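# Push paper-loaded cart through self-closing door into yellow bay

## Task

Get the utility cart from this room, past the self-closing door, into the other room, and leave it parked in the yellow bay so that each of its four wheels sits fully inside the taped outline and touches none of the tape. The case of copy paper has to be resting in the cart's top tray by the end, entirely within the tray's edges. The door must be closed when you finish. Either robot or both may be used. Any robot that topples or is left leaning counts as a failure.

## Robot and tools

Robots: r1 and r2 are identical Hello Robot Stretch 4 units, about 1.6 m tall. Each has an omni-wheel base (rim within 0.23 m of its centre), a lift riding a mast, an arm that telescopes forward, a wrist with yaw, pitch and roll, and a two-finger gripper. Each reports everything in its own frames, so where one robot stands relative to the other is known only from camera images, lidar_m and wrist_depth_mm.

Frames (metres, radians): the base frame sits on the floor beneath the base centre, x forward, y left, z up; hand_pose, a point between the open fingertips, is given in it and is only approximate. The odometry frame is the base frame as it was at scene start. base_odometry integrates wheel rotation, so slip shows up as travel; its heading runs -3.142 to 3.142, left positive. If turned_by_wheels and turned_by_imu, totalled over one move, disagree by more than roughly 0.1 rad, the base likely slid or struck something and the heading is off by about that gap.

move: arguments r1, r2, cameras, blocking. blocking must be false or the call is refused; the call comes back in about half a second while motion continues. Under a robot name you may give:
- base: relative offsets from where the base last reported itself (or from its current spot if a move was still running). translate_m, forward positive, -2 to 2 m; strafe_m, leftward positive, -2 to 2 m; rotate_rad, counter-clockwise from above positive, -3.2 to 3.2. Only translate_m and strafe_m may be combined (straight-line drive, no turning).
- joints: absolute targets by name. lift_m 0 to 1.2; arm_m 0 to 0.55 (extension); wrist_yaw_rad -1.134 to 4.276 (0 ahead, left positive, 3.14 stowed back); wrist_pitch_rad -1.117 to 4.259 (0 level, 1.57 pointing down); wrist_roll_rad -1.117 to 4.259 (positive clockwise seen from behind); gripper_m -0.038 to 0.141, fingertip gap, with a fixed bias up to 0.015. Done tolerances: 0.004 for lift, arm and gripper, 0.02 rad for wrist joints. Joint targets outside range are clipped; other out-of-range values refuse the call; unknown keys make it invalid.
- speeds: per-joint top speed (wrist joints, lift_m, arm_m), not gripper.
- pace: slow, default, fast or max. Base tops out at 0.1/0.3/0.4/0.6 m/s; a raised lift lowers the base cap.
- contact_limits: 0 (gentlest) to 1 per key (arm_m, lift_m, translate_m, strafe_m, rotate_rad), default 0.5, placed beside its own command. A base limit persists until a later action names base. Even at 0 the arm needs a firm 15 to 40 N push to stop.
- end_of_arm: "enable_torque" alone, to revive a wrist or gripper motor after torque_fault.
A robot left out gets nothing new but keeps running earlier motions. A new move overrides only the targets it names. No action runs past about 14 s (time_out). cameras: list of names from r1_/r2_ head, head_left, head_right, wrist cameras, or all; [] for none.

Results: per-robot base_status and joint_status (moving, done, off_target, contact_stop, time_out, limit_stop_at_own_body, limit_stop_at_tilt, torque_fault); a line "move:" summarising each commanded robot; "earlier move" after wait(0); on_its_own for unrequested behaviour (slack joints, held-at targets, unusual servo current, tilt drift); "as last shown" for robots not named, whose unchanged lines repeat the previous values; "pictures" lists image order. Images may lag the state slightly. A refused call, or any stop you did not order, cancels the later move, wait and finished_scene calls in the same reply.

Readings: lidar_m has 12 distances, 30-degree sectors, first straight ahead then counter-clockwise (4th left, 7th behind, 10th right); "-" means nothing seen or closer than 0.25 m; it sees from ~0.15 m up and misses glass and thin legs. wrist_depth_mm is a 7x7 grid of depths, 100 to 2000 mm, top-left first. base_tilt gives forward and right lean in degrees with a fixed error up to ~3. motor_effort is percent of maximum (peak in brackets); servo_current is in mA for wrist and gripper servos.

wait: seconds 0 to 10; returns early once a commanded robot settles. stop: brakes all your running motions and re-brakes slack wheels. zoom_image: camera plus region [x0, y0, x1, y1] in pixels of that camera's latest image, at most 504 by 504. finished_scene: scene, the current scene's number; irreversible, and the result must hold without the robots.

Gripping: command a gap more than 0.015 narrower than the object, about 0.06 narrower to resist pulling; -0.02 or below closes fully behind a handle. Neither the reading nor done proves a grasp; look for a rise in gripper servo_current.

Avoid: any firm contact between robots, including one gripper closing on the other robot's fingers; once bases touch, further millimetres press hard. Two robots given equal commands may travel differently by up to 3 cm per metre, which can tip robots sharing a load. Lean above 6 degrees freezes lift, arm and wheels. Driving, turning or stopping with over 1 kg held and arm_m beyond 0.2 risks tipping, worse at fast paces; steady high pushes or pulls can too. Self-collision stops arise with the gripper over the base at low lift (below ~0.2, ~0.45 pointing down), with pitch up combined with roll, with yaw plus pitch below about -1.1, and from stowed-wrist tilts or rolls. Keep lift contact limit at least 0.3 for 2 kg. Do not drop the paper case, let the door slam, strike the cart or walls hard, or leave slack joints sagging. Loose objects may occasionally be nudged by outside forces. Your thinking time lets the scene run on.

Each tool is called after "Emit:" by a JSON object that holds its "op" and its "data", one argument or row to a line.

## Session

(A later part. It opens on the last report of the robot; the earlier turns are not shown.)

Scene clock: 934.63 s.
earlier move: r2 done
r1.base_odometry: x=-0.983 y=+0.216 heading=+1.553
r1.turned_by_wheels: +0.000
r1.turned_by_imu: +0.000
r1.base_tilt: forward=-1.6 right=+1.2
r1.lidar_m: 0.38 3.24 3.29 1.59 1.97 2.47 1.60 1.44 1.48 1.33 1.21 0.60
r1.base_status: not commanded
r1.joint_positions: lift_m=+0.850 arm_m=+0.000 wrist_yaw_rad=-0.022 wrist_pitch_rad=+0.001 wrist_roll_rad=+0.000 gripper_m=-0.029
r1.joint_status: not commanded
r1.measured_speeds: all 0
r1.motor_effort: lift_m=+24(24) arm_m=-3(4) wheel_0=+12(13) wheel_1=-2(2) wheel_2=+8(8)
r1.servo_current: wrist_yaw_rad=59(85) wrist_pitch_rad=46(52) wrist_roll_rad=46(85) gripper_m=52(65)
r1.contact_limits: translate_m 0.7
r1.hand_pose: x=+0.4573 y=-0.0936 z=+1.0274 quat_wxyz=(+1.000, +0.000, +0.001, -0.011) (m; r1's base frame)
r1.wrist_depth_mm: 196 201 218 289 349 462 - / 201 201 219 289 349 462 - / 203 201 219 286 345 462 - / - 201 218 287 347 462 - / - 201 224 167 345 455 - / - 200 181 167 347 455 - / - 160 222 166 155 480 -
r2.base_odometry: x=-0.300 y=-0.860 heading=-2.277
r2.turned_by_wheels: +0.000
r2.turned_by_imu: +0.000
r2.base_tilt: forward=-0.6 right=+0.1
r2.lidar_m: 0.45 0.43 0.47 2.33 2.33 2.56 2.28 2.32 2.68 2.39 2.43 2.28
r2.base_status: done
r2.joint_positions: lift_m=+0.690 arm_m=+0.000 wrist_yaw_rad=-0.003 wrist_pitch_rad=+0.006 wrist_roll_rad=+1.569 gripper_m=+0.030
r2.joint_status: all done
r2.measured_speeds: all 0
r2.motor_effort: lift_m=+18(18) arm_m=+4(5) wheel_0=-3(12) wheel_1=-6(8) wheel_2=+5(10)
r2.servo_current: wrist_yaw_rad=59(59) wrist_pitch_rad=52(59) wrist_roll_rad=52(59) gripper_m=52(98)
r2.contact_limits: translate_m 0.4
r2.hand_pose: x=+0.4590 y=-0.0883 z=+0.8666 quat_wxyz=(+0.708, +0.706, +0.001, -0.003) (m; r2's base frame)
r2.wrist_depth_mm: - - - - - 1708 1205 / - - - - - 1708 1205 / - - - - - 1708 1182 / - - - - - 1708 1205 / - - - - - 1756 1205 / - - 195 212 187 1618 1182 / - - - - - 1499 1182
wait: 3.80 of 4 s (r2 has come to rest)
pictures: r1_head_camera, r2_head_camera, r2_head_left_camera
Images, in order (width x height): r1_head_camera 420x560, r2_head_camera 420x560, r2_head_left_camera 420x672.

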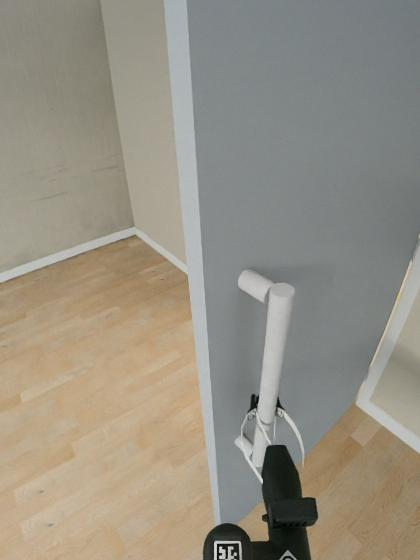

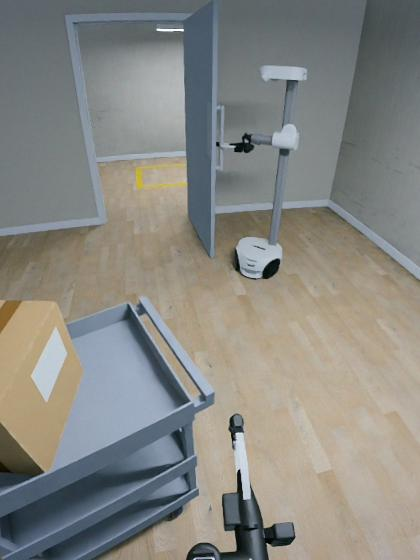

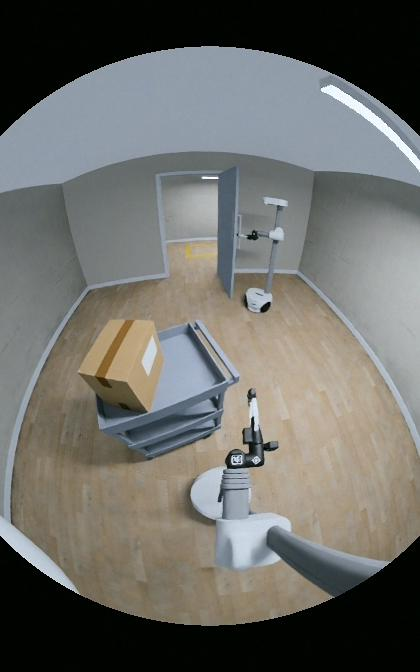

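Emit:
{"op": "move", "data": {
  "r2": {"joints": {"gripper_m": 0.1}, "base": {"strafe_m": -0.6}},
  "blocking": false,
  "cameras": []
}}

Emit:
{"op": "wait", "data": {
  "seconds": 4,
  "cameras": []
}}

Emit:
{"op": "move", "data": {
  "r2": {"base": {"translate_m": 0.84}},
  "blocking": false,
  "cameras": []
}}

Emit:
{"op": "wait", "data": {
  "seconds": 5,
  "cameras": []
}}

Emit:
{"op": "move", "data": {
  "r2": {"base": {"rotate_rad": 2.1}},
  "blocking": false,
  "cameras": []
}}

Emit:
{"op": "wait", "data": {
  "seconds": 4,
  "cameras": ["r2_head_camera", "r2_wrist_camera", "r2_head_left_camera"]
}}

Scene clock: 983.80 s.
move: r2 moving
r1: as last shown
r1.turned_by_imu: -0.003
r1.base_tilt: forward=-1.6 right=+1.3
r1.lidar_m: 0.37 3.20 3.31 1.62 1.95 2.48 1.59 1.46 1.46 1.36 1.23 0.58
r1.motor_effort: lift_m=+24(24) arm_m=-4(4) wheel_0=+12(13) wheel_1=-2(2) wheel_2=+8(8)
r1.servo_current: wrist_yaw_rad=52(85) wrist_pitch_rad=39(46) wrist_roll_rad=52(59) gripper_m=59(59)
r1.contact_limits: translate_m 0.7
r1.wrist_depth_mm: 197 201 218 289 349 466 - / 199 201 220 289 345 459 - / 204 201 220 289 345 462 - / - 201 219 286 345 459 - / - 200 223 167 345 459 - / - 200 181 167 345 455 - / - 161 221 166 155 480 -
r2.base_odometry: x=-0.327 y=-0.837 heading=-2.277
r2.turned_by_wheels: +0.000
r2.turned_by_imu: +0.007
r2.base_tilt: forward=-0.7 right=+0.1
r2.lidar_m: 0.48 0.46 0.50 2.33 2.34 2.59 2.27 2.31 2.60 2.36 2.36 2.28
r2.base_status: strafe_m moving
r2.joint_positions: lift_m=+0.690 arm_m=+0.000 wrist_yaw_rad=-0.003 wrist_pitch_rad=+0.006 wrist_roll_rad=+1.569 gripper_m=+0.050
r2.joint_status: gripper_m moving
r2.measured_speeds: translate_m=-0.001 strafe_m=-0.139 rotate_rad=+0.005 lift_m=+0.000 arm_m=+0.000 wrist_yaw_rad=+0.000 wrist_pitch_rad=+0.000 wrist_roll_rad=+0.000
r2.motor_effort: lift_m=+18(18) arm_m=+4(4) wheel_0=+13(13) wheel_1=-11(13) wheel_2=+1(5)
r2.servo_current: wrist_yaw_rad=39(59) wrist_pitch_rad=52(52) wrist_roll_rad=46(52) gripper_m=78(91)
r2.hand_pose: x=+0.4590 y=-0.0882 z=+0.8666 quat_wxyz=(+0.708, +0.706, +0.001, -0.003) (m; r2's base frame)
r2.wrist_depth_mm: - - - - - 1708 1182 / - - - - - 1708 1160 / - - - - - 1708 1182 / - - - - - 1708 1205 / - - - - - 1708 1229 / - - 196 - 190 1618 1205 / - - - - - 1708 1205
pictures: none
No camera images: "cameras" was empty.

Scene clock: 986.63 s.
earlier move: r2 done
r1.base_odometry: x=-0.983 y=+0.216 heading=+1.553
r1.turned_by_wheels: +0.000
r1.turned_by_imu: +0.000
r1.base_tilt: forward=-1.6 right=+1.2
r1.lidar_m: 0.37 3.20 3.28 1.62 1.93 2.48 1.59 1.44 1.50 1.36 1.23 0.57
r1.base_status: not commanded
r1.joint_positions: lift_m=+0.850 arm_m=+0.000 wrist_yaw_rad=-0.022 wrist_pitch_rad=+0.001 wrist_roll_rad=+0.000 gripper_m=-0.029
r1.joint_status: not commanded
r1.measured_speeds: all 0
r1.motor_effort: lift_m=+24(24) arm_m=-3(4) wheel_0=+12(13) wheel_1=-2(2) wheel_2=+8(8)
r1.servo_current: wrist_yaw_rad=52(85) wrist_pitch_rad=39(52) wrist_roll_rad=46(65) gripper_m=52(59)
r1.contact_limits: translate_m 0.7
r1.hand_pose: x=+0.4573 y=-0.0936 z=+1.0274 quat_wxyz=(+1.000, +0.000, +0.001, -0.011) (m; r1's base frame)
r1.wrist_depth_mm: 198 201 220 289 351 466 - / 200 202 219 287 347 462 - / 204 202 218 287 347 459 - / - 201 219 287 347 455 - / - 200 223 167 345 455 - / - 200 181 167 343 462 - / - 161 222 166 155 484 -
r2.base_odometry: x=-0.756 y=-0.471 heading=-2.277
r2.turned_by_wheels: +0.000
r2.turned_by_imu: +0.000
r2.base_tilt: forward=-0.7 right=+0.1
r2.lidar_m: 2.19 0.80 0.78 1.10 2.93 2.47 2.19 2.21 2.03 1.82 1.84 2.25
r2.base_status: done
r2.joint_positions: lift_m=+0.690 arm_m=+0.000 wrist_yaw_rad=-0.003 wrist_pitch_rad=+0.006 wrist_roll_rad=+1.569 gripper_m=+0.100
r2.joint_status: all done
r2.measured_speeds: all 0
r2.motor_effort: lift_m=+18(18) arm_m=+4(5) wheel_0=+3(15) wheel_1=-2(13) wheel_2=+0(5)
r2.servo_current: wrist_yaw_rad=39(72) wrist_pitch_rad=46(52) wrist_roll_rad=46(59) gripper_m=52(111)
r2.hand_pose: x=+0.4590 y=-0.0882 z=+0.8666 quat_wxyz=(+0.708, +0.706, +0.001, -0.003) (m; r2's base frame)
r2.wrist_depth_mm: - - - - - 1756 1160 / - - - - - 1661 1182 / - - - - - 1708 1205 / - - - - - 1708 1205 / - - - - - 1756 1182 / - - 193 - 193 1537 1205 / - - - - - 1863 1205
wait: 2.83 of 4 s (r2 has come to rest)
pictures: none
No camera images: "cameras" was empty.

Scene clock: 987.13 s.
move: r2 moving
r1: as last shown
r1.lidar_m: 0.38 3.21 3.31 1.61 1.90 2.51 1.60 1.46 1.49 1.34 1.21 0.57
r1.motor_effort: lift_m=+24(24) arm_m=-4(4) wheel_0=+12(13) wheel_1=-2(2) wheel_2=+8(8)
r1.servo_current: wrist_yaw_rad=52(78) wrist_pitch_rad=46(52) wrist_roll_rad=52(59) gripper_m=59(59)
r1.contact_limits: translate_m 0.7
r1.wrist_depth_mm: 197 202 218 290 347 466 - / 200 202 219 289 347 462 - / 203 200 219 289 345 462 - / - 202 220 286 347 459 - / - 200 223 167 345 452 - / - 200 181 167 347 455 - / - 161 222 167 155 484 -
r2.base_odometry: x=-0.776 y=-0.495 heading=-2.277
r2.turned_by_wheels: +0.000
r2.turned_by_imu: +0.000
r2.base_tilt: forward=-0.7 right=+0.1
r2.lidar_m: 2.13 0.86 0.76 1.05 2.90 2.51 2.22 2.23 2.04 1.79 1.82 2.26
r2.base_status: translate_m moving
r2.joint_positions: lift_m=+0.690 arm_m=+0.000 wrist_yaw_rad=-0.003 wrist_pitch_rad=+0.006 wrist_roll_rad=+1.569 gripper_m=+0.100
r2.joint_status: not commanded
r2.measured_speeds: translate_m=+0.123 strafe_m=+0.001 rotate_rad=+0.001 lift_m=+0.000 arm_m=+0.000 wrist_yaw_rad=+0.000 wrist_pitch_rad=+0.000 wrist_roll_rad=+0.000
r2.motor_effort: lift_m=+18(18) arm_m=+4(4) wheel_0=+10(10) wheel_1=+7(8) wheel_2=-11(13)
r2.servo_current: wrist_yaw_rad=46(59) wrist_pitch_rad=46(52) wrist_roll_rad=52(52) gripper_m=46(59)
r2.hand_pose: x=+0.4590 y=-0.0882 z=+0.8666 quat_wxyz=(+0.708, +0.706, +0.001, -0.003) (m; r2's base frame)
r2.wrist_depth_mm: - - - - - 1708 1205 / - - - - - 1708 1205 / - - - - - 1756 1182 / - - - - - 1756 1205 / - - - - - 1708 1182 / - - 193 - 194 1537 1205 / - - - - - 1808 1205
pictures: none
No camera images: "cameras" was empty.

Scene clock: 990.93 s.
earlier move: r2 done
r1.base_odometry: x=-0.983 y=+0.216 heading=+1.553
r1.turned_by_wheels: +0.000
r1.turned_by_imu: +0.000
r1.base_tilt: forward=-1.6 right=+1.3
r1.lidar_m: 0.39 3.24 3.30 1.61 1.10 2.50 1.60 1.45 1.49 1.33 1.22 0.57
r1.base_status: not commanded
r1.joint_positions: lift_m=+0.850 arm_m=+0.000 wrist_yaw_rad=-0.022 wrist_pitch_rad=+0.001 wrist_roll_rad=+0.000 gripper_m=-0.029
r1.joint_status: not commanded
r1.measured_speeds: all 0
r1.motor_effort: lift_m=+24(25) arm_m=-3(4) wheel_0=+12(13) wheel_1=-2(2) wheel_2=+8(8)
r1.servo_current: wrist_yaw_rad=65(85) wrist_pitch_rad=39(52) wrist_roll_rad=46(78) gripper_m=52(59)
r1.contact_limits: translate_m 0.7
r1.hand_pose: x=+0.4573 y=-0.0936 z=+1.0274 quat_wxyz=(+1.000, +0.000, +0.001, -0.011) (m; r1's base frame)
r1.wrist_depth_mm: 197 200 219 287 349 462 - / 200 201 220 289 347 466 - / 202 202 219 289 349 462 - / - 200 219 287 347 459 - / - 200 224 167 345 459 - / - 200 180 167 345 455 - / - 161 222 167 155 477 -
r2.base_odometry: x=-1.301 y=-1.110 heading=-2.277
r2.turned_by_wheels: +0.000
r2.turned_by_imu: +0.001
r2.base_tilt: forward=-0.7 right=+0.1
r2.lidar_m: 1.33 3.03 3.42 0.65 0.60 3.34 3.00 2.94 1.85 1.69 1.68 2.09
r2.base_status: done
r2.joint_positions: lift_m=+0.690 arm_m=+0.000 wrist_yaw_rad=-0.003 wrist_pitch_rad=+0.006 wrist_roll_rad=+1.569 gripper_m=+0.100
r2.joint_status: not commanded
r2.measured_speeds: all 0
r2.motor_effort: lift_m=+18(18) arm_m=+4(5) wheel_0=+2(10) wheel_1=+3(9) wheel_2=-4(15)
r2.servo_current: wrist_yaw_rad=39(65) wrist_pitch_rad=46(52) wrist_roll_rad=46(59) gripper_m=52(59)
r2.hand_pose: x=+0.4590 y=-0.0882 z=+0.8666 quat_wxyz=(+0.708, +0.706, +0.001, -0.003) (m; r2's base frame)
r2.wrist_depth_mm: - - - - - 1708 1160 / - - - - - 1756 1182 / - - - - - 1756 1182 / - - - - - 1336 1160 / - - - - - 1308 1118 / - - 188 - 187 1430 1182 / - - - - - 1808 1182
wait: 3.80 of 5 s (r2 has come to rest)
pictures: none
No camera images: "cameras" was empty.

Scene clock: 991.43 s.
move: r2 moving
r1: as last shown
r1.base_tilt: forward=-1.6 right=+1.2
r1.lidar_m: 0.36 3.24 3.30 1.62 1.09 2.47 1.60 1.45 1.48 1.35 1.23 0.58
r1.motor_effort: lift_m=+24(24) arm_m=-4(4) wheel_0=+13(13) wheel_1=-2(2) wheel_2=+8(8)
r1.servo_current: wrist_yaw_rad=52(72) wrist_pitch_rad=39(46) wrist_roll_rad=52(65) gripper_m=59(59)
r1.contact_limits: translate_m 0.7
r1.wrist_depth_mm: 197 201 219 289 347 462 - / 199 201 219 289 347 462 - / 203 201 219 289 345 462 - / - 200 219 286 347 459 - / - 201 223 167 347 455 - / - 200 181 167 345 459 - / - 161 222 167 155 480 -
r2.base_odometry: x=-1.301 y=-1.110 heading=-2.026
r2.turned_by_wheels: +0.251
r2.turned_by_imu: +0.244
r2.base_tilt: forward=-0.7 right=+0.1
r2.lidar_m: 1.35 3.03 0.72 0.63 3.25 3.07 3.04 2.24 1.73 1.67 1.78 1.38
r2.base_status: rotate_rad moving
r2.joint_positions: lift_m=+0.690 arm_m=+0.000 wrist_yaw_rad=-0.003 wrist_pitch_rad=+0.006 wrist_roll_rad=+1.569 gripper_m=+0.100
r2.joint_status: not commanded
r2.measured_speeds: translate_m=-0.001 strafe_m=+0.000 rotate_rad=+0.967 lift_m=+0.000 arm_m=+0.000 wrist_yaw_rad=+0.000 wrist_pitch_rad=+0.000 wrist_roll_rad=+0.000
r2.motor_effort: lift_m=+18(18) arm_m=+4(4) wheel_0=-9(9) wheel_1=-8(10) wheel_2=-12(12)
r2.servo_current: wrist_yaw_rad=46(52) wrist_pitch_rad=46(52) wrist_roll_rad=46(52) gripper_m=46(59)
r2.hand_pose: x=+0.4590 y=-0.0882 z=+0.8666 quat_wxyz=(+0.708, +0.706, +0.001, -0.003) (m; r2's base frame)
r2.wrist_depth_mm: - - - - - 1708 1182 / - - - - - 1366 1160 / - - - - - 1308 1098 / - - - - - 1618 1138 / - - - - - 1708 1205 / - - 193 - 195 1537 1205 / - - - - - 1808 1182
pictures: none
No camera images: "cameras" was empty.

Scene clock: 993.27 s.
earlier move: r2 done
r1.base_odometry: x=-0.983 y=+0.216 heading=+1.553
r1.turned_by_wheels: +0.000
r1.turned_by_imu: +0.000
r1.base_tilt: forward=-1.6 right=+1.2
r1.lidar_m: 0.37 3.19 3.29 1.62 1.33 2.51 1.61 1.45 1.47 1.36 1.21 0.59
r1.base_status: not commanded
r1.joint_positions: lift_m=+0.850 arm_m=+0.000 wrist_yaw_rad=-0.022 wrist_pitch_rad=+0.001 wrist_roll_rad=+0.000 gripper_m=-0.029
r1.joint_status: not commanded
r1.measured_speeds: all 0
r1.motor_effort: lift_m=+24(24) arm_m=-4(4) wheel_0=+13(13) wheel_1=-2(2) wheel_2=+8(8)
r1.servo_current: wrist_yaw_rad=78(78) wrist_pitch_rad=46(46) wrist_roll_rad=46(65) gripper_m=52(59)
r1.contact_limits: translate_m 0.7
r1.hand_pose: x=+0.4573 y=-0.0936 z=+1.0274 quat_wxyz=(+1.000, +0.000, +0.001, -0.011) (m; r1's base frame)
r1.wrist_depth_mm: 196 202 219 289 349 466 - / 199 201 220 287 349 466 - / 203 202 218 287 345 459 - / - 200 219 287 347 459 - / - 200 224 167 345 459 - / - 200 181 167 345 455 - / - 161 223 167 155 484 -
r2.base_odometry: x=-1.301 y=-1.110 heading=-0.178
r2.turned_by_wheels: +1.848
r2.turned_by_imu: +1.799
r2.base_tilt: forward=-0.7 right=+0.0
r2.lidar_m: 0.61 3.33 3.01 2.98 1.87 1.68 1.68 2.08 1.32 1.78 3.41 0.64
r2.base_status: done
r2.joint_positions: lift_m=+0.690 arm_m=+0.000 wrist_yaw_rad=-0.002 wrist_pitch_rad=+0.006 wrist_roll_rad=+1.569 gripper_m=+0.100
r2.joint_status: not commanded
r2.measured_speeds: all 0
r2.motor_effort: lift_m=+18(18) arm_m=+4(4) wheel_0=-3(10) wheel_1=-3(11) wheel_2=-5(13)
r2.servo_current: wrist_yaw_rad=52(59) wrist_pitch_rad=46(52) wrist_roll_rad=52(59) gripper_m=52(59)
r2.hand_pose: x=+0.4591 y=-0.0881 z=+0.8666 quat_wxyz=(+0.708, +0.706, +0.001, -0.003) (m; r2's base frame)
r2.wrist_depth_mm: - - - - - 820 - / - - 683 442 1025 - 445 / - - 715 445 1042 - 449 / - - 809 449 1060 - 449 / - - - 449 455 466 452 / - - 192 - 192 1537 1205 / - - - - - 1863 1182
wait: 1.83 of 4 s (r2 has come to rest)
pictures: r2_head_camera, r2_head_left_camera, r2_wrist_camera
Images, in order (width x height): r2_head_camera 420x560, r2_head_left_camera 420x672, r2_wrist_camera 616x392.

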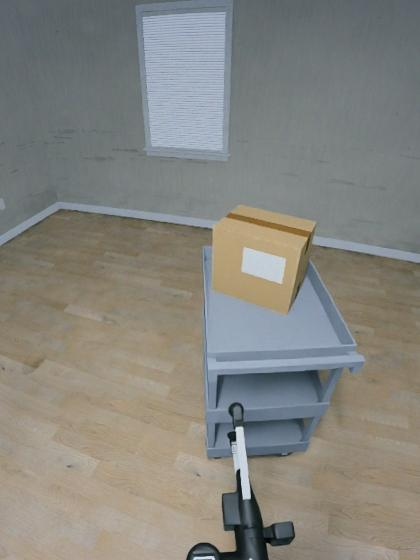

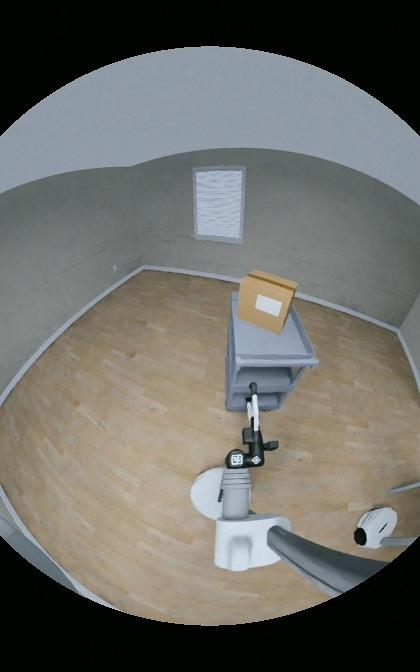

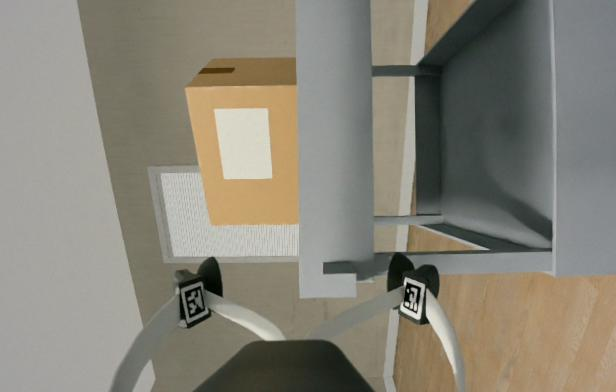

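Emit:
{"op": "move", "data": {
  "r2": {"base": {"strafe_m": -0.13, "translate_m": 0.05}, "pace": "slow"},
  "blocking": false,
  "cameras": []
}}

Emit:
{"op": "wait", "data": {
  "seconds": 3,
  "cameras": ["r2_head_camera", "r2_wrist_camera"]
}}

Scene clock: 1002.60 s.
move: r2 moving
r1: as last shown
r1.turned_by_imu: -0.001
r1.lidar_m: 0.39 3.23 3.30 1.61 1.31 2.48 1.58 1.45 1.49 1.32 1.22 0.58
r1.motor_effort: lift_m=+24(24) arm_m=-4(4) wheel_0=+12(13) wheel_1=-2(2) wheel_2=+8(8)
r1.servo_current: wrist_yaw_rad=78(78) wrist_pitch_rad=39(46) wrist_roll_rad=52(59) gripper_m=52(59)
r1.contact_limits: translate_m 0.7
r1.wrist_depth_mm: 198 202 219 289 351 466 - / 200 200 219 286 347 466 - / 204 201 219 286 347 462 - / - 201 219 286 347 459 - / - 200 223 167 345 455 - / - 200 180 168 347 459 - / - 161 223 167 155 480 -
r2.base_odometry: x=-1.299 y=-1.122 heading=-0.179
r2.turned_by_wheels: -0.001
r2.turned_by_imu: +0.001
r2.base_tilt: forward=-0.7 right=+0.1
r2.lidar_m: 0.61 3.36 3.01 2.99 1.86 1.68 1.67 2.10 1.33 1.77 3.36 0.64
r2.base_status: translate_m moving; strafe_m moving
r2.joint_positions: lift_m=+0.690 arm_m=+0.000 wrist_yaw_rad=-0.002 wrist_pitch_rad=+0.006 wrist_roll_rad=+1.569 gripper_m=+0.100
r2.joint_status: not commanded
r2.measured_speeds: translate_m=+0.019 strafe_m=-0.046 rotate_rad=+0.003 lift_m=+0.000 arm_m=+0.000 wrist_yaw_rad=+0.000 wrist_pitch_rad=+0.000 wrist_roll_rad=+0.000
r2.motor_effort: lift_m=+18(18) arm_m=+4(4) wheel_0=+3(11) wheel_1=-9(9) wheel_2=-8(9)
r2.servo_current: wrist_yaw_rad=46(52) wrist_pitch_rad=46(46) wrist_roll_rad=39(52) gripper_m=46(59)
r2.hand_pose: x=+0.4591 y=-0.0881 z=+0.8666 quat_wxyz=(+0.708, +0.706, +0.001, -0.003) (m; r2's base frame)
r2.wrist_depth_mm: - - - - - 798 - / - - 707 439 1042 - 445 / - - 707 442 1042 - 442 / - - 788 445 1042 - 445 / - - - 445 455 455 445 / - - 193 389 193 1537 1182 / - - - - - 1863 1182
pictures: none
No camera images: "cameras" was empty.

Scene clock: 1004.77 s.
earlier move: r2 done
r1.base_odometry: x=-0.983 y=+0.216 heading=+1.553
r1.turned_by_wheels: +0.000
r1.turned_by_imu: +0.000
r1.base_tilt: forward=-1.6 right=+1.2
r1.lidar_m: 0.39 3.20 3.29 1.58 1.23 2.48 1.63 1.45 1.49 1.35 1.23 0.60
r1.base_status: not commanded
r1.joint_positions: lift_m=+0.850 arm_m=+0.000 wrist_yaw_rad=-0.022 wrist_pitch_rad=+0.001 wrist_roll_rad=+0.000 gripper_m=-0.029
r1.joint_status: not commanded
r1.measured_speeds: all 0
r1.motor_effort: lift_m=+24(25) arm_m=-4(4) wheel_0=+13(13) wheel_1=-2(2) wheel_2=+8(8)
r1.servo_current: wrist_yaw_rad=59(78) wrist_pitch_rad=39(52) wrist_roll_rad=59(72) gripper_m=59(65)
r1.contact_limits: translate_m 0.7
r1.hand_pose: x=+0.4573 y=-0.0936 z=+1.0274 quat_wxyz=(+1.000, +0.000, +0.001, -0.011) (m; r1's base frame)
r1.wrist_depth_mm: 198 200 219 287 351 462 - / 200 200 219 290 349 466 - / 203 201 219 287 345 462 - / - 200 219 286 347 459 - / - 200 223 167 345 459 - / - 200 181 167 345 455 - / - 160 222 167 155 480 -
r2.base_odometry: x=-1.275 y=-1.246 heading=-0.178
r2.turned_by_wheels: +0.000
r2.turned_by_imu: +0.001
r2.base_tilt: forward=-0.7 right=+0.0
r2.lidar_m: 0.53 3.49 3.13 3.15 1.97 1.76 1.79 2.18 1.24 2.90 3.27 0.58
r2.base_status: done
r2.joint_positions: lift_m=+0.690 arm_m=+0.000 wrist_yaw_rad=-0.002 wrist_pitch_rad=+0.006 wrist_roll_rad=+1.569 gripper_m=+0.100
r2.joint_status: not commanded
r2.measured_speeds: all 0
r2.motor_effort: lift_m=+18(18) arm_m=+4(4) wheel_0=+4(11) wheel_1=-4(9) wheel_2=-5(9)
r2.servo_current: wrist_yaw_rad=39(65) wrist_pitch_rad=46(52) wrist_roll_rad=52(52) gripper_m=46(59)
r2.hand_pose: x=+0.4591 y=-0.0881 z=+0.8666 quat_wxyz=(+0.708, +0.706, +0.001, -0.003) (m; r2's base frame)
r2.wrist_depth_mm: - - - 394 397 413 407 / - - - 397 - 917 - / - - 668 399 397 - - / - - 647 399 402 - - / - - 723 402 399 - - / - - 192 399 193 - - / - - - - - 559 427
wait: 2.17 of 3 s (r2 has come to rest)
pictures: r2_head_camera, r2_wrist_camera
Images, in order (width x height): r2_head_camera 420x560, r2_wrist_camera 616x392.

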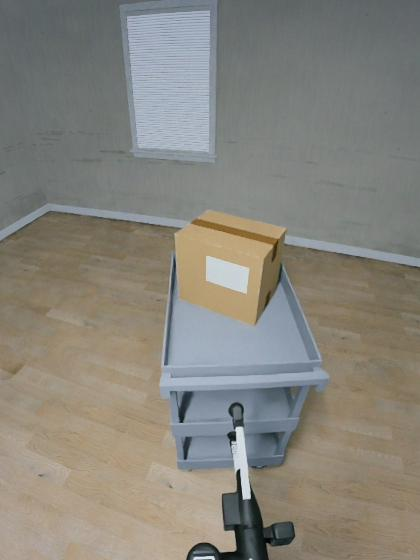

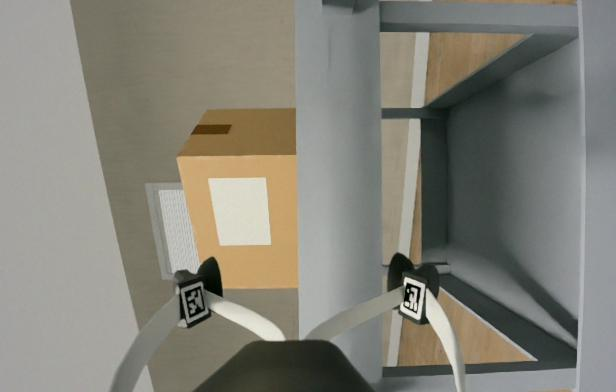

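Emit:
{"op": "zoom_image", "data": {
  "camera": "r2_wrist_camera",
  "region": [180, 0, 480, 392]
}}

Emit:
{"op": "zoom_image", "data": {
  "camera": "r2_head_camera",
  "region": [130, 200, 350, 480]
}}

Scaled by 1.286.

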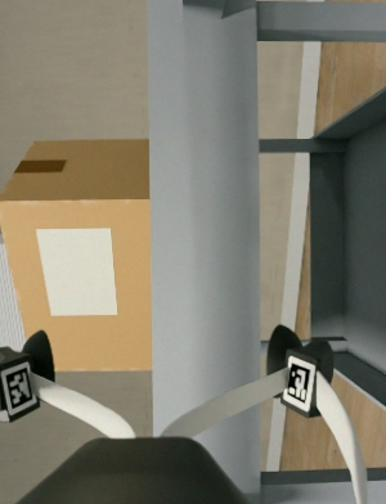

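Scaled by 1.800 from the camera's 420x560 image, which has a finer 1200x1600 frame.

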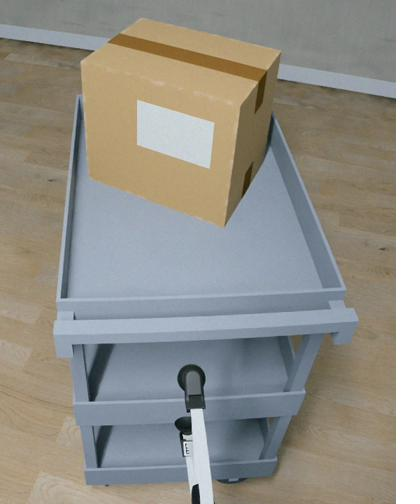

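Emit:
{"op": "move", "data": {
  "r2": {"joints": {"lift_m": 0.672}, "base": {"translate_m": 0.1}, "pace": "slow", "contact_limits": {"translate_m": 0.2}},
  "blocking": false,
  "cameras": []
}}

Emit:
{"op": "wait", "data": {
  "seconds": 3,
  "cameras": ["r2_head_camera", "r2_wrist_camera"]
}}

Emit:
{"op": "zoom_image", "data": {
  "camera": "r2_head_camera",
  "region": [130, 260, 350, 540]
}}

Scene clock: 1047.10 s.
move: r2 moving
r1: as last shown
r1.turned_by_imu: -0.003
r1.base_tilt: forward=-1.6 right=+1.3
r1.lidar_m: 0.38 3.20 3.28 1.45 1.25 2.52 1.61 1.45 1.48 1.35 1.22 0.60
r1.motor_effort: lift_m=+24(25) arm_m=-3(4) wheel_0=+12(13) wheel_1=-2(2) wheel_2=+8(8)
r1.servo_current: wrist_yaw_rad=59(78) wrist_pitch_rad=39(46) wrist_roll_rad=46(59) gripper_m=52(59)
r1.contact_limits: translate_m 0.7
r1.wrist_depth_mm: 198 201 219 289 347 462 - / 200 200 219 289 349 462 - / 203 201 219 287 347 455 - / - 202 220 287 347 455 - / - 200 223 167 345 455 - / - 200 181 167 345 459 - / - 161 221 167 155 480 -
r2.base_odometry: x=-1.263 y=-1.248 heading=-0.178
r2.turned_by_wheels: +0.000
r2.turned_by_imu: +0.006
r2.base_tilt: forward=-0.7 right=+0.1
r2.lidar_m: 0.53 3.48 3.10 3.13 1.98 1.77 1.82 2.19 1.27 2.91 3.30 0.57
r2.base_status: translate_m moving
r2.joint_positions: lift_m=+0.673 arm_m=+0.000 wrist_yaw_rad=-0.002 wrist_pitch_rad=+0.006 wrist_roll_rad=+1.569 gripper_m=+0.100
r2.joint_status: lift_m moving
r2.measured_speeds: translate_m=+0.048 strafe_m=+0.000 rotate_rad=+0.000 lift_m=-0.023 arm_m=+0.000 wrist_yaw_rad=+0.000 wrist_pitch_rad=+0.000 wrist_roll_rad=+0.000
r2.motor_effort: lift_m=+17(19) arm_m=+4(4) wheel_0=+7(9) wheel_1=+6(6) wheel_2=-8(11)
r2.servo_current: wrist_yaw_rad=46(52) wrist_pitch_rad=46(46) wrist_roll_rad=39(59) gripper_m=46(52)
r2.contact_limits: translate_m 0.2
r2.hand_pose: x=+0.4591 y=-0.0881 z=+0.8498 quat_wxyz=(+0.708, +0.706, +0.001, -0.003) (m; r2's base frame)
r2.wrist_depth_mm: - - - 382 389 415 407 / - - - 384 - 831 - / - - 647 384 991 - - / - - 647 387 - - - / - - 699 387 392 - - / - - 193 330 193 - - / - - - - - 1708 424
pictures: none
No camera images: "cameras" was empty.

Scene clock: 1048.87 s.
earlier move: r2 done
r1.base_odometry: x=-0.983 y=+0.216 heading=+1.553
r1.turned_by_wheels: +0.000
r1.turned_by_imu: +0.000
r1.base_tilt: forward=-1.6 right=+1.2
r1.lidar_m: 0.38 3.21 3.29 1.52 1.29 2.50 1.60 1.45 1.48 1.36 1.21 0.57
r1.base_status: not commanded
r1.joint_positions: lift_m=+0.850 arm_m=+0.000 wrist_yaw_rad=-0.022 wrist_pitch_rad=+0.001 wrist_roll_rad=+0.000 gripper_m=-0.029
r1.joint_status: not commanded
r1.measured_speeds: all 0
r1.motor_effort: lift_m=+24(25) arm_m=-4(4) wheel_0=+12(13) wheel_1=-2(2) wheel_2=+8(8)
r1.servo_current: wrist_yaw_rad=65(78) wrist_pitch_rad=46(46) wrist_roll_rad=52(65) gripper_m=52(59)
r1.contact_limits: translate_m 0.7
r1.hand_pose: x=+0.4573 y=-0.0936 z=+1.0274 quat_wxyz=(+1.000, +0.000, +0.001, -0.011) (m; r1's base frame)
r1.wrist_depth_mm: 197 201 219 287 349 462 - / 200 201 220 289 347 459 - / 203 201 219 289 349 459 - / - 200 220 287 347 455 - / - 201 224 167 345 459 - / - 200 180 167 345 459 - / - 161 222 167 155 473 -
r2.base_odometry: x=-1.177 y=-1.264 heading=-0.178
r2.turned_by_wheels: +0.000
r2.turned_by_imu: +0.001
r2.base_tilt: forward=-0.7 right=+0.1
r2.lidar_m: 0.46 3.42 3.07 3.14 2.08 1.87 1.88 2.29 1.31 2.88 3.18 0.47
r2.base_status: done
r2.joint_positions: lift_m=+0.672 arm_m=+0.000 wrist_yaw_rad=-0.002 wrist_pitch_rad=+0.006 wrist_roll_rad=+1.569 gripper_m=+0.100
r2.joint_status: all done
r2.measured_speeds: all 0
r2.motor_effort: lift_m=+14(19) arm_m=+4(4) wheel_0=+5(9) wheel_1=+5(7) wheel_2=-5(11)
r2.servo_current: wrist_yaw_rad=52(59) wrist_pitch_rad=52(52) wrist_roll_rad=39(59) gripper_m=39(59)
r2.contact_limits: translate_m 0.2
r2.hand_pose: x=+0.4591 y=-0.0881 z=+0.8489 quat_wxyz=(+0.708, +0.706, +0.001, -0.003) (m; r2's base frame)
r2.wrist_depth_mm: - - - 236 - 1661 - / - - - 296 - 831 - / - - 549 298 891 904 - / - - 554 298 891 891 - / - - 597 301 301 - - / - - 195 242 193 - - / - - - - - 1708 477
wait: 1.77 of 3 s (r2 has come to rest)
pictures: r2_head_camera, r2_wrist_camera
Images, in order (width x height): r2_head_camera 420x560, r2_wrist_camera 616x392.

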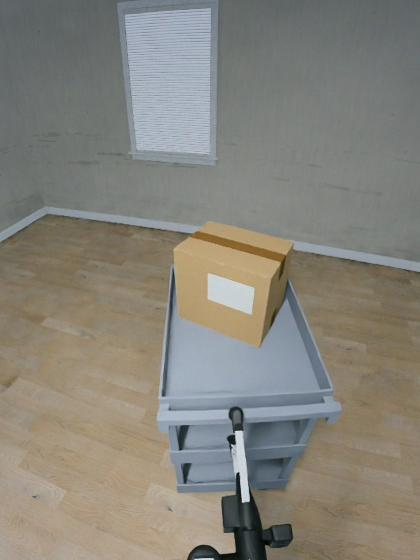

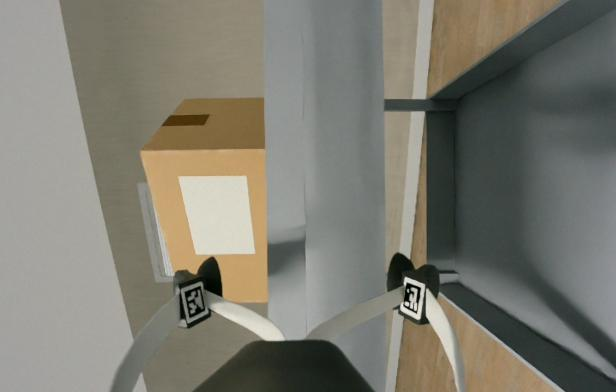

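Scaled by 1.800 from the camera's 420x560 image, which has a finer 1200x1600 frame.

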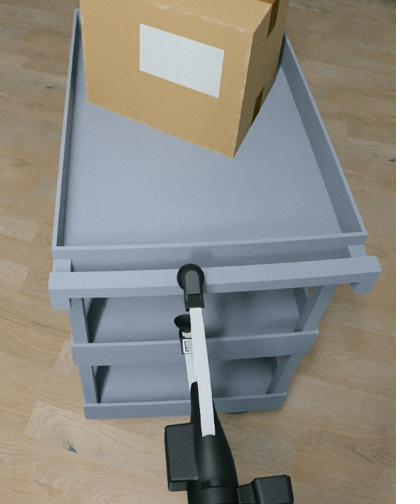

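Emit:
{"op": "move", "data": {
  "r2": {"joints": {"lift_m": 0.644}, "base": {"translate_m": 0.09}, "pace": "slow", "contact_limits": {"translate_m": 0.2}},
  "blocking": false,
  "cameras": []
}}

Emit:
{"op": "wait", "data": {
  "seconds": 3,
  "cameras": ["r2_wrist_camera"]
}}

Scene clock: 1057.70 s.
move: r2 moving
r1: as last shown
r1.turned_by_imu: -0.001
r1.lidar_m: 0.38 3.22 3.28 1.45 1.31 2.49 1.62 1.44 1.47 1.35 1.22 0.59
r1.motor_effort: lift_m=+24(24) arm_m=-3(4) wheel_0=+12(13) wheel_1=-2(2) wheel_2=+8(8)
r1.servo_current: wrist_yaw_rad=65(72) wrist_pitch_rad=46(46) wrist_roll_rad=52(59) gripper_m=52(59)
r1.contact_limits: translate_m 0.7
r1.wrist_depth_mm: 197 200 218 289 347 462 - / 200 200 219 286 349 469 - / 204 200 220 289 347 459 - / - 201 219 289 345 462 - / - 200 223 167 347 455 - / - 200 181 167 345 459 - / - 161 222 167 155 480 -
r2.base_odometry: x=-1.164 y=-1.266 heading=-0.178
r2.turned_by_wheels: +0.000
r2.turned_by_imu: +0.001
r2.base_tilt: forward=-0.7 right=+0.0
r2.lidar_m: 0.45 3.43 3.09 3.13 2.09 1.87 1.90 2.30 1.31 2.91 3.20 0.48
r2.base_status: translate_m moving
r2.joint_positions: lift_m=+0.650 arm_m=+0.000 wrist_yaw_rad=-0.002 wrist_pitch_rad=+0.006 wrist_roll_rad=+1.569 gripper_m=+0.100
r2.joint_status: lift_m moving
r2.measured_speeds: translate_m=+0.049 strafe_m=+0.000 rotate_rad=+0.000 lift_m=-0.052 arm_m=+0.000 wrist_yaw_rad=+0.000 wrist_pitch_rad=+0.000 wrist_roll_rad=+0.000
r2.motor_effort: lift_m=+13(15) arm_m=+4(4) wheel_0=+8(10) wheel_1=+5(8) wheel_2=-10(10)
r2.servo_current: wrist_yaw_rad=46(52) wrist_pitch_rad=52(52) wrist_roll_rad=59(59) gripper_m=52(52)
r2.contact_limits: translate_m 0.2
r2.hand_pose: x=+0.4591 y=-0.0881 z=+0.8269 quat_wxyz=(+0.708, +0.706, +0.001, -0.003) (m; r2's base frame)
r2.wrist_depth_mm: - - - 285 - 1708 - / - - 654 285 - 732 - / - - 508 287 - - - / - - 521 289 - - - / - - 229 289 289 - - / - - 195 289 193 - - / - - - - - 1661 473
pictures: none
No camera images: "cameras" was empty.

Scene clock: 1059.37 s.
earlier move: r2 done
r1.base_odometry: x=-0.983 y=+0.216 heading=+1.553
r1.turned_by_wheels: +0.000
r1.turned_by_imu: +0.000
r1.base_tilt: forward=-1.6 right=+1.3
r1.lidar_m: 0.38 3.22 3.29 1.45 1.33 2.48 1.61 1.46 1.49 1.35 1.22 0.59
r1.base_status: not commanded
r1.joint_positions: lift_m=+0.850 arm_m=+0.000 wrist_yaw_rad=-0.022 wrist_pitch_rad=+0.001 wrist_roll_rad=+0.000 gripper_m=-0.029
r1.joint_status: not commanded
r1.measured_speeds: all 0
r1.motor_effort: lift_m=+24(24) arm_m=-3(4) wheel_0=+12(13) wheel_1=-2(2) wheel_2=+8(8)
r1.servo_current: wrist_yaw_rad=46(78) wrist_pitch_rad=33(46) wrist_roll_rad=59(65) gripper_m=52(59)
r1.contact_limits: translate_m 0.7
r1.hand_pose: x=+0.4573 y=-0.0936 z=+1.0274 quat_wxyz=(+1.000, +0.000, +0.001, -0.011) (m; r1's base frame)
r1.wrist_depth_mm: 198 200 219 289 349 466 - / 200 200 220 287 345 462 - / 203 201 219 287 349 462 - / - 200 220 287 349 459 - / - 201 223 167 347 459 - / - 200 181 167 345 459 - / - 160 222 167 155 484 -
r2.base_odometry: x=-1.089 y=-1.280 heading=-0.178
r2.turned_by_wheels: +0.000
r2.turned_by_imu: +0.000
r2.base_tilt: forward=-0.7 right=+0.0
r2.lidar_m: 0.38 3.38 3.04 3.10 2.19 1.93 2.00 2.42 1.37 2.90 3.09 0.43
r2.base_status: done
r2.joint_positions: lift_m=+0.644 arm_m=+0.000 wrist_yaw_rad=-0.002 wrist_pitch_rad=-0.002 wrist_roll_rad=+1.569 gripper_m=+0.100
r2.joint_status: all done
r2.measured_speeds: all 0
r2.motor_effort: lift_m=+13(16) arm_m=+4(4) wheel_0=+5(10) wheel_1=+4(8) wheel_2=-8(11)
r2.servo_current: wrist_yaw_rad=46(52) wrist_pitch_rad=39(52) wrist_roll_rad=39(59) gripper_m=52(59)
r2.contact_limits: translate_m 0.2
r2.hand_pose: x=+0.4591 y=-0.0881 z=+0.8231 quat_wxyz=(+0.708, +0.706, -0.001, +0.000) (m; r2's base frame)
r2.wrist_depth_mm: - - 163 221 - 1708 - / - - 163 222 - 788 - / - 504 164 224 - 809 - / - 504 165 224 - 820 - / - - 166 224 224 820 - / - - 166 226 192 - - / - - - - - 1661 480
wait: 1.67 of 3 s (r2 has come to rest)
pictures: r2_wrist_camera
Images, in order (width x height): r2_wrist_camera 616x392.

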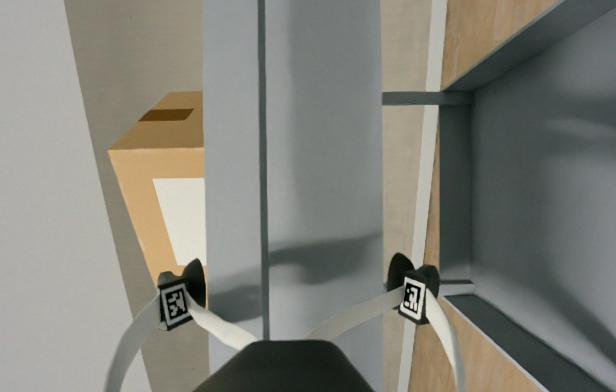

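Emit:
{"op": "move", "data": {
  "r2": {"base": {"translate_m": -0.07}, "pace": "slow", "contact_limits": {"translate_m": 0.3}},
  "blocking": false,
  "cameras": []
}}

Emit:
{"op": "wait", "data": {
  "seconds": 2,
  "cameras": []
}}

Emit:
{"op": "move", "data": {
  "r2": {"joints": {"lift_m": 0.672}},
  "blocking": false,
  "cameras": []
}}

Emit:
{"op": "wait", "data": {
  "seconds": 0.6,
  "cameras": []
}}

Emit:
{"op": "move", "data": {
  "r2": {"base": {"translate_m": 0.075}, "pace": "slow", "contact_limits": {"translate_m": 0.2}},
  "blocking": false,
  "cameras": []
}}

Emit:
{"op": "wait", "data": {
  "seconds": 2,
  "cameras": ["r2_wrist_camera"]
}}

Scene clock: 1072.23 s.
move: r2 moving
r1: as last shown
r1.turned_by_imu: -0.001
r1.base_tilt: forward=-1.6 right=+1.2
r1.lidar_m: 0.36 3.20 3.28 1.43 1.34 2.51 1.64 1.46 1.49 1.34 1.21 0.59
r1.motor_effort: lift_m=+24(24) arm_m=-4(4) wheel_0=+12(13) wheel_1=-2(2) wheel_2=+8(8)
r1.servo_current: wrist_yaw_rad=52(65) wrist_pitch_rad=46(46) wrist_roll_rad=46(59) gripper_m=59(59)
r1.contact_limits: translate_m 0.7
r1.wrist_depth_mm: 197 201 219 287 349 466 - / 200 202 220 289 347 462 - / 204 200 219 289 347 459 - / - 200 219 287 345 462 - / - 200 223 167 343 459 - / - 200 181 167 345 459 - / - 161 221 166 155 477 -
r2.base_odometry: x=-1.100 y=-1.278 heading=-0.178
r2.turned_by_wheels: +0.000
r2.turned_by_imu: +0.002
r2.base_tilt: forward=-0.7 right=+0.1
r2.lidar_m: 0.40 3.41 3.06 3.09 2.15 1.92 1.93 2.41 1.33 2.87 3.12 0.44
r2.base_status: translate_m moving
r2.joint_positions: lift_m=+0.644 arm_m=+0.000 wrist_yaw_rad=-0.002 wrist_pitch_rad=-0.002 wrist_roll_rad=+1.569 gripper_m=+0.100
r2.joint_status: not commanded
r2.measured_speeds: translate_m=-0.048 strafe_m=+0.000 rotate_rad=+0.001 lift_m=+0.000 arm_m=+0.000 wrist_yaw_rad=+0.000 wrist_pitch_rad=+0.000 wrist_roll_rad=+0.000
r2.motor_effort: lift_m=+13(14) arm_m=+4(4) wheel_0=-4(7) wheel_1=-5(6) wheel_2=+8(8)
r2.servo_current: wrist_yaw_rad=52(52) wrist_pitch_rad=46(46) wrist_roll_rad=46(59) gripper_m=46(52)
r2.contact_limits: translate_m 0.3
r2.hand_pose: x=+0.4591 y=-0.0881 z=+0.8231 quat_wxyz=(+0.708, +0.706, -0.002, +0.000) (m; r2's base frame)
r2.wrist_depth_mm: - - 172 230 - 1708 - / - - 173 231 - 798 - / - 554 174 233 - 820 - / - 512 175 235 - 831 - / - - 176 235 234 831 - / - - 176 236 192 - - / - - - - - 1708 484
pictures: none
No camera images: "cameras" was empty.

Scene clock: 1073.70 s.
earlier move: r2 done
r1.base_odometry: x=-0.983 y=+0.216 heading=+1.553
r1.turned_by_wheels: +0.000
r1.turned_by_imu: +0.000
r1.base_tilt: forward=-1.6 right=+1.2
r1.lidar_m: 0.39 3.22 3.29 1.42 1.29 2.51 1.59 1.44 1.47 1.35 1.21 0.61
r1.base_status: not commanded
r1.joint_positions: lift_m=+0.850 arm_m=+0.000 wrist_yaw_rad=-0.022 wrist_pitch_rad=+0.001 wrist_roll_rad=+0.000 gripper_m=-0.029
r1.joint_status: not commanded
r1.measured_speeds: all 0
r1.motor_effort: lift_m=+24(24) arm_m=-4(4) wheel_0=+12(13) wheel_1=-2(2) wheel_2=+8(8)
r1.servo_current: wrist_yaw_rad=65(72) wrist_pitch_rad=39(46) wrist_roll_rad=46(72) gripper_m=52(65)
r1.contact_limits: translate_m 0.7
r1.hand_pose: x=+0.4573 y=-0.0936 z=+1.0274 quat_wxyz=(+1.000, +0.000, +0.001, -0.011) (m; r1's base frame)
r1.wrist_depth_mm: 198 201 219 289 349 466 - / 200 201 219 290 349 459 - / 203 201 217 287 349 459 - / - 201 219 286 345 459 - / - 200 223 167 345 459 - / - 200 181 167 345 459 - / - 161 223 167 156 480 -
r2.base_odometry: x=-1.157 y=-1.267 heading=-0.178
r2.turned_by_wheels: +0.000
r2.turned_by_imu: +0.000
r2.base_tilt: forward=-0.7 right=+0.1
r2.lidar_m: 0.44 3.41 3.08 3.11 2.10 1.88 1.91 2.31 1.31 2.88 3.18 0.49
r2.base_status: done
r2.joint_positions: lift_m=+0.644 arm_m=+0.000 wrist_yaw_rad=-0.002 wrist_pitch_rad=-0.001 wrist_roll_rad=+1.569 gripper_m=+0.100
r2.joint_status: not commanded
r2.measured_speeds: all 0
r2.motor_effort: lift_m=+14(14) arm_m=+4(4) wheel_0=-4(9) wheel_1=-5(7) wheel_2=+5(10)
r2.servo_current: wrist_yaw_rad=46(52) wrist_pitch_rad=39(52) wrist_roll_rad=46(59) gripper_m=52(59)
r2.contact_limits: translate_m 0.3
r2.hand_pose: x=+0.4591 y=-0.0881 z=+0.8230 quat_wxyz=(+0.708, +0.706, -0.001, +0.000) (m; r2's base frame)
r2.wrist_depth_mm: - - - 289 - 1618 - / - - 683 290 - 723 - / - - 512 290 - - - / - - 521 293 - - - / - - 234 293 - - - / - - 196 296 187 - - / - - - - - 1661 -
wait: 1.47 of 2 s (r2 has come to rest)
pictures: none
No camera images: "cameras" was empty.

Scene clock: 1074.20 s.
move: r2 moving
r1: as last shown
r1.lidar_m: 0.38 3.24 3.29 1.44 1.30 2.48 1.59 1.46 1.48 1.34 1.21 0.59
r1.servo_current: wrist_yaw_rad=52(78) wrist_pitch_rad=33(46) wrist_roll_rad=46(65) gripper_m=59(65)
r1.contact_limits: translate_m 0.7
r1.wrist_depth_mm: 197 201 218 287 349 466 - / 200 201 219 289 347 462 - / 203 201 219 286 349 462 - / - 201 219 286 347 455 - / - 200 224 167 349 462 - / - 200 181 167 345 455 - / - 160 223 167 155 477 -
r2.base_odometry: x=-1.157 y=-1.267 heading=-0.178
r2.turned_by_wheels: +0.000
r2.turned_by_imu: +0.000
r2.base_tilt: forward=-0.7 right=+0.1
r2.lidar_m: 0.45 3.42 3.08 3.11 2.10 1.88 1.90 2.33 1.32 2.90 3.19 0.49
r2.base_status: not commanded
r2.joint_positions: lift_m=+0.670 arm_m=+0.000 wrist_yaw_rad=-0.002 wrist_pitch_rad=-0.001 wrist_roll_rad=+1.569 gripper_m=+0.100
r2.joint_status: lift_m moving
r2.measured_speeds: translate_m=+0.000 strafe_m=+0.000 rotate_rad=+0.000 lift_m=+0.037 arm_m=+0.000 wrist_yaw_rad=+0.000 wrist_pitch_rad=+0.000 wrist_roll_rad=+0.000
r2.motor_effort: lift_m=+21(26) arm_m=+4(4) wheel_0=-4(4) wheel_1=-5(5) wheel_2=+5(5)
r2.servo_current: wrist_yaw_rad=46(52) wrist_pitch_rad=39(46) wrist_roll_rad=46(52) gripper_m=46(52)
r2.contact_limits: translate_m 0.3
r2.hand_pose: x=+0.4591 y=-0.0881 z=+0.8485 quat_wxyz=(+0.708, +0.706, -0.001, +0.000) (m; r2's base frame)
r2.wrist_depth_mm: - - - 287 - 1661 - / - - - 289 - 798 - / - - 549 291 891 904 - / - - 554 291 891 891 - / - - 591 235 293 - - / - - 195 235 193 - - / - - - - - 1661 484
pictures: none
No camera images: "cameras" was empty.

Scene clock: 1074.60 s.
earlier move: r2 done
r1.base_odometry: x=-0.983 y=+0.216 heading=+1.553
r1.turned_by_wheels: +0.000
r1.turned_by_imu: +0.000
r1.base_tilt: forward=-1.6 right=+1.3
r1.lidar_m: 0.39 3.22 3.30 1.44 1.31 2.52 1.58 1.44 1.47 1.33 1.20 0.60
r1.base_status: not commanded
r1.joint_positions: lift_m=+0.850 arm_m=+0.000 wrist_yaw_rad=-0.022 wrist_pitch_rad=+0.001 wrist_roll_rad=+0.000 gripper_m=-0.029
r1.joint_status: not commanded
r1.measured_speeds: all 0
r1.motor_effort: lift_m=+24(24) arm_m=-4(4) wheel_0=+12(13) wheel_1=-2(2) wheel_2=+8(8)
r1.servo_current: wrist_yaw_rad=59(78) wrist_pitch_rad=39(46) wrist_roll_rad=59(65) gripper_m=59(65)
r1.contact_limits: translate_m 0.7
r1.hand_pose: x=+0.4573 y=-0.0936 z=+1.0274 quat_wxyz=(+1.000, +0.000, +0.001, -0.011) (m; r1's base frame)
r1.wrist_depth_mm: 198 202 219 289 349 466 - / 200 201 220 289 349 462 - / 202 201 220 287 349 462 - / - 201 218 287 347 459 - / - 200 223 167 345 459 - / - 200 181 167 345 459 - / - 161 220 167 155 484 -
r2.base_odometry: x=-1.157 y=-1.267 heading=-0.178
r2.turned_by_wheels: +0.000
r2.turned_by_imu: +0.000
r2.base_tilt: forward=-0.7 right=+0.1
r2.lidar_m: 0.43 3.45 3.09 3.11 2.11 1.88 1.91 2.33 1.31 2.88 3.16 0.48
r2.base_status: not commanded
r2.joint_positions: lift_m=+0.672 arm_m=+0.000 wrist_yaw_rad=-0.002 wrist_pitch_rad=-0.001 wrist_roll_rad=+1.569 gripper_m=+0.100
r2.joint_status: all done
r2.measured_speeds: all 0
r2.motor_effort: lift_m=+21(26) arm_m=+4(4) wheel_0=-3(4) wheel_1=-4(5) wheel_2=+5(5)
r2.servo_current: wrist_yaw_rad=59(65) wrist_pitch_rad=39(46) wrist_roll_rad=39(52) gripper_m=52(59)
r2.contact_limits: translate_m 0.3
r2.hand_pose: x=+0.4591 y=-0.0881 z=+0.8503 quat_wxyz=(+0.708, +0.706, -0.001, +0.000) (m; r2's base frame)
r2.wrist_depth_mm: - - - 229 - 1661 - / - - - 289 291 809 - / - - 544 290 878 891 - / - - 549 291 293 878 - / - - 591 235 293 - - / - - 195 235 193 - - / - - - - - 1756 484
wait: 0.40 of 0.6 s (r2 has come to rest)
pictures: none
No camera images: "cameras" was empty.

Scene clock: 1075.10 s.
move: r2 moving
r1: as last shown
r1.base_tilt: forward=-1.6 right=+1.2
r1.lidar_m: 0.36 3.22 3.31 1.42 1.32 2.52 1.59 1.44 1.46 1.33 1.21 0.60
r1.motor_effort: lift_m=+24(24) arm_m=-3(4) wheel_0=+12(13) wheel_1=-2(2) wheel_2=+8(8)
r1.servo_current: wrist_yaw_rad=78(78) wrist_pitch_rad=39(46) wrist_roll_rad=65(65) gripper_m=59(59)
r1.contact_limits: translate_m 0.7
r1.wrist_depth_mm: 196 201 219 289 349 469 - / 200 202 220 286 349 462 - / 204 201 219 289 347 459 - / - 202 220 287 345 459 - / - 200 223 167 347 455 - / - 200 181 168 343 452 - / - 161 222 167 155 477 -
r2.base_odometry: x=-1.145 y=-1.270 heading=-0.178
r2.turned_by_wheels: +0.000
r2.turned_by_imu: +0.000
r2.base_tilt: forward=-0.7 right=+0.1
r2.lidar_m: 0.44 3.42 3.07 3.10 2.13 1.90 1.91 2.32 1.34 2.91 3.18 0.48
r2.base_status: translate_m moving
r2.joint_positions: lift_m=+0.672 arm_m=+0.000 wrist_yaw_rad=-0.002 wrist_pitch_rad=-0.001 wrist_roll_rad=+1.569 gripper_m=+0.100
r2.joint_status: not commanded
r2.measured_speeds: translate_m=+0.048 strafe_m=+0.000 rotate_rad=-0.003 lift_m=+0.000 arm_m=+0.000 wrist_yaw_rad=+0.000 wrist_pitch_rad=+0.000 wrist_roll_rad=+0.000
r2.motor_effort: lift_m=+21(21) arm_m=+4(4) wheel_0=+9(9) wheel_1=+6(6) wheel_2=-9(10)
r2.servo_current: wrist_yaw_rad=52(59) wrist_pitch_rad=46(46) wrist_roll_rad=46(52) gripper_m=59(59)
r2.contact_limits: translate_m 0.2
r2.hand_pose: x=+0.4591 y=-0.0881 z=+0.8503 quat_wxyz=(+0.708, +0.706, -0.001, +0.000) (m; r2's base frame)
r2.wrist_depth_mm: - - - 220 - 1661 - / - - - 278 278 831 - / - - 535 281 891 - - / - - 539 281 283 - - / - - 580 281 283 - - / - - 195 224 193 - - / - - - - - 1756 480
pictures: none
No camera images: "cameras" was empty.

Scene clock: 1076.63 s.
earlier move: r2 done
r1.base_odometry: x=-0.983 y=+0.216 heading=+1.553
r1.turned_by_wheels: +0.000
r1.turned_by_imu: +0.000
r1.base_tilt: forward=-1.6 right=+1.3
r1.lidar_m: 0.39 3.24 3.29 1.43 1.35 2.48 1.59 1.45 1.49 1.36 1.21 0.58
r1.base_status: not commanded
r1.joint_positions: lift_m=+0.850 arm_m=+0.000 wrist_yaw_rad=-0.022 wrist_pitch_rad=+0.001 wrist_roll_rad=+0.000 gripper_m=-0.029
r1.joint_status: not commanded
r1.measured_speeds: all 0
r1.motor_effort: lift_m=+24(25) arm_m=-4(4) wheel_0=+13(13) wheel_1=-2(2) wheel_2=+8(8)
r1.servo_current: wrist_yaw_rad=46(78) wrist_pitch_rad=46(46) wrist_roll_rad=59(65) gripper_m=52(65)
r1.contact_limits: translate_m 0.7
r1.hand_pose: x=+0.4573 y=-0.0936 z=+1.0274 quat_wxyz=(+1.000, +0.000, +0.001, -0.011) (m; r1's base frame)
r1.wrist_depth_mm: 197 201 220 289 349 466 - / 199 201 219 287 347 462 - / 204 201 219 287 347 459 - / - 200 219 286 347 459 - / - 200 223 167 343 459 - / - 200 180 167 345 459 - / - 161 222 166 155 480 -
r2.base_odometry: x=-1.084 y=-1.281 heading=-0.178
r2.turned_by_wheels: +0.000
r2.turned_by_imu: +0.000
r2.base_tilt: forward=-0.7 right=+0.1
r2.lidar_m: 0.36 3.38 3.07 3.08 2.17 1.96 1.98 2.39 1.36 2.91 3.10 0.38
r2.base_status: done
r2.joint_positions: lift_m=+0.672 arm_m=+0.000 wrist_yaw_rad=-0.002 wrist_pitch_rad=+0.003 wrist_roll_rad=+1.569 gripper_m=+0.100
r2.joint_status: not commanded
r2.measured_speeds: all 0
r2.motor_effort: lift_m=+21(21) arm_m=+4(4) wheel_0=+4(9) wheel_1=+4(7) wheel_2=-8(11)
r2.servo_current: wrist_yaw_rad=52(59) wrist_pitch_rad=39(46) wrist_roll_rad=59(59) gripper_m=52(59)
r2.contact_limits: translate_m 0.2
r2.hand_pose: x=+0.4591 y=-0.0881 z=+0.8490 quat_wxyz=(+0.708, +0.706, +0.000, -0.002) (m; r2's base frame)
r2.wrist_depth_mm: - - - 219 218 1618 - / - - 603 219 220 778 - / - 484 442 220 220 820 - / - 480 466 221 222 820 - / - - 500 222 223 798 - / - - 190 163 192 - - / - - - - - 1661 480
wait: 1.53 of 2 s (r2 has come to rest)
pictures: r2_wrist_camera
Images, in order (width x height): r2_wrist_camera 616x392.

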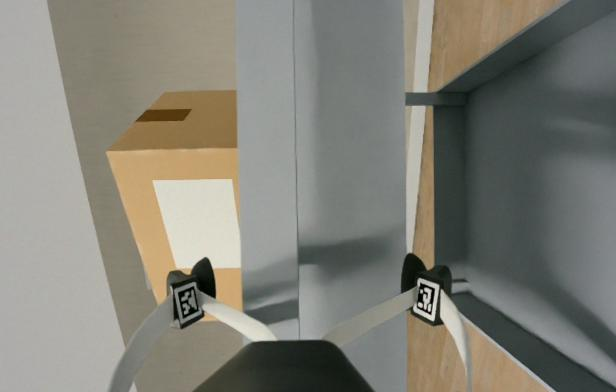

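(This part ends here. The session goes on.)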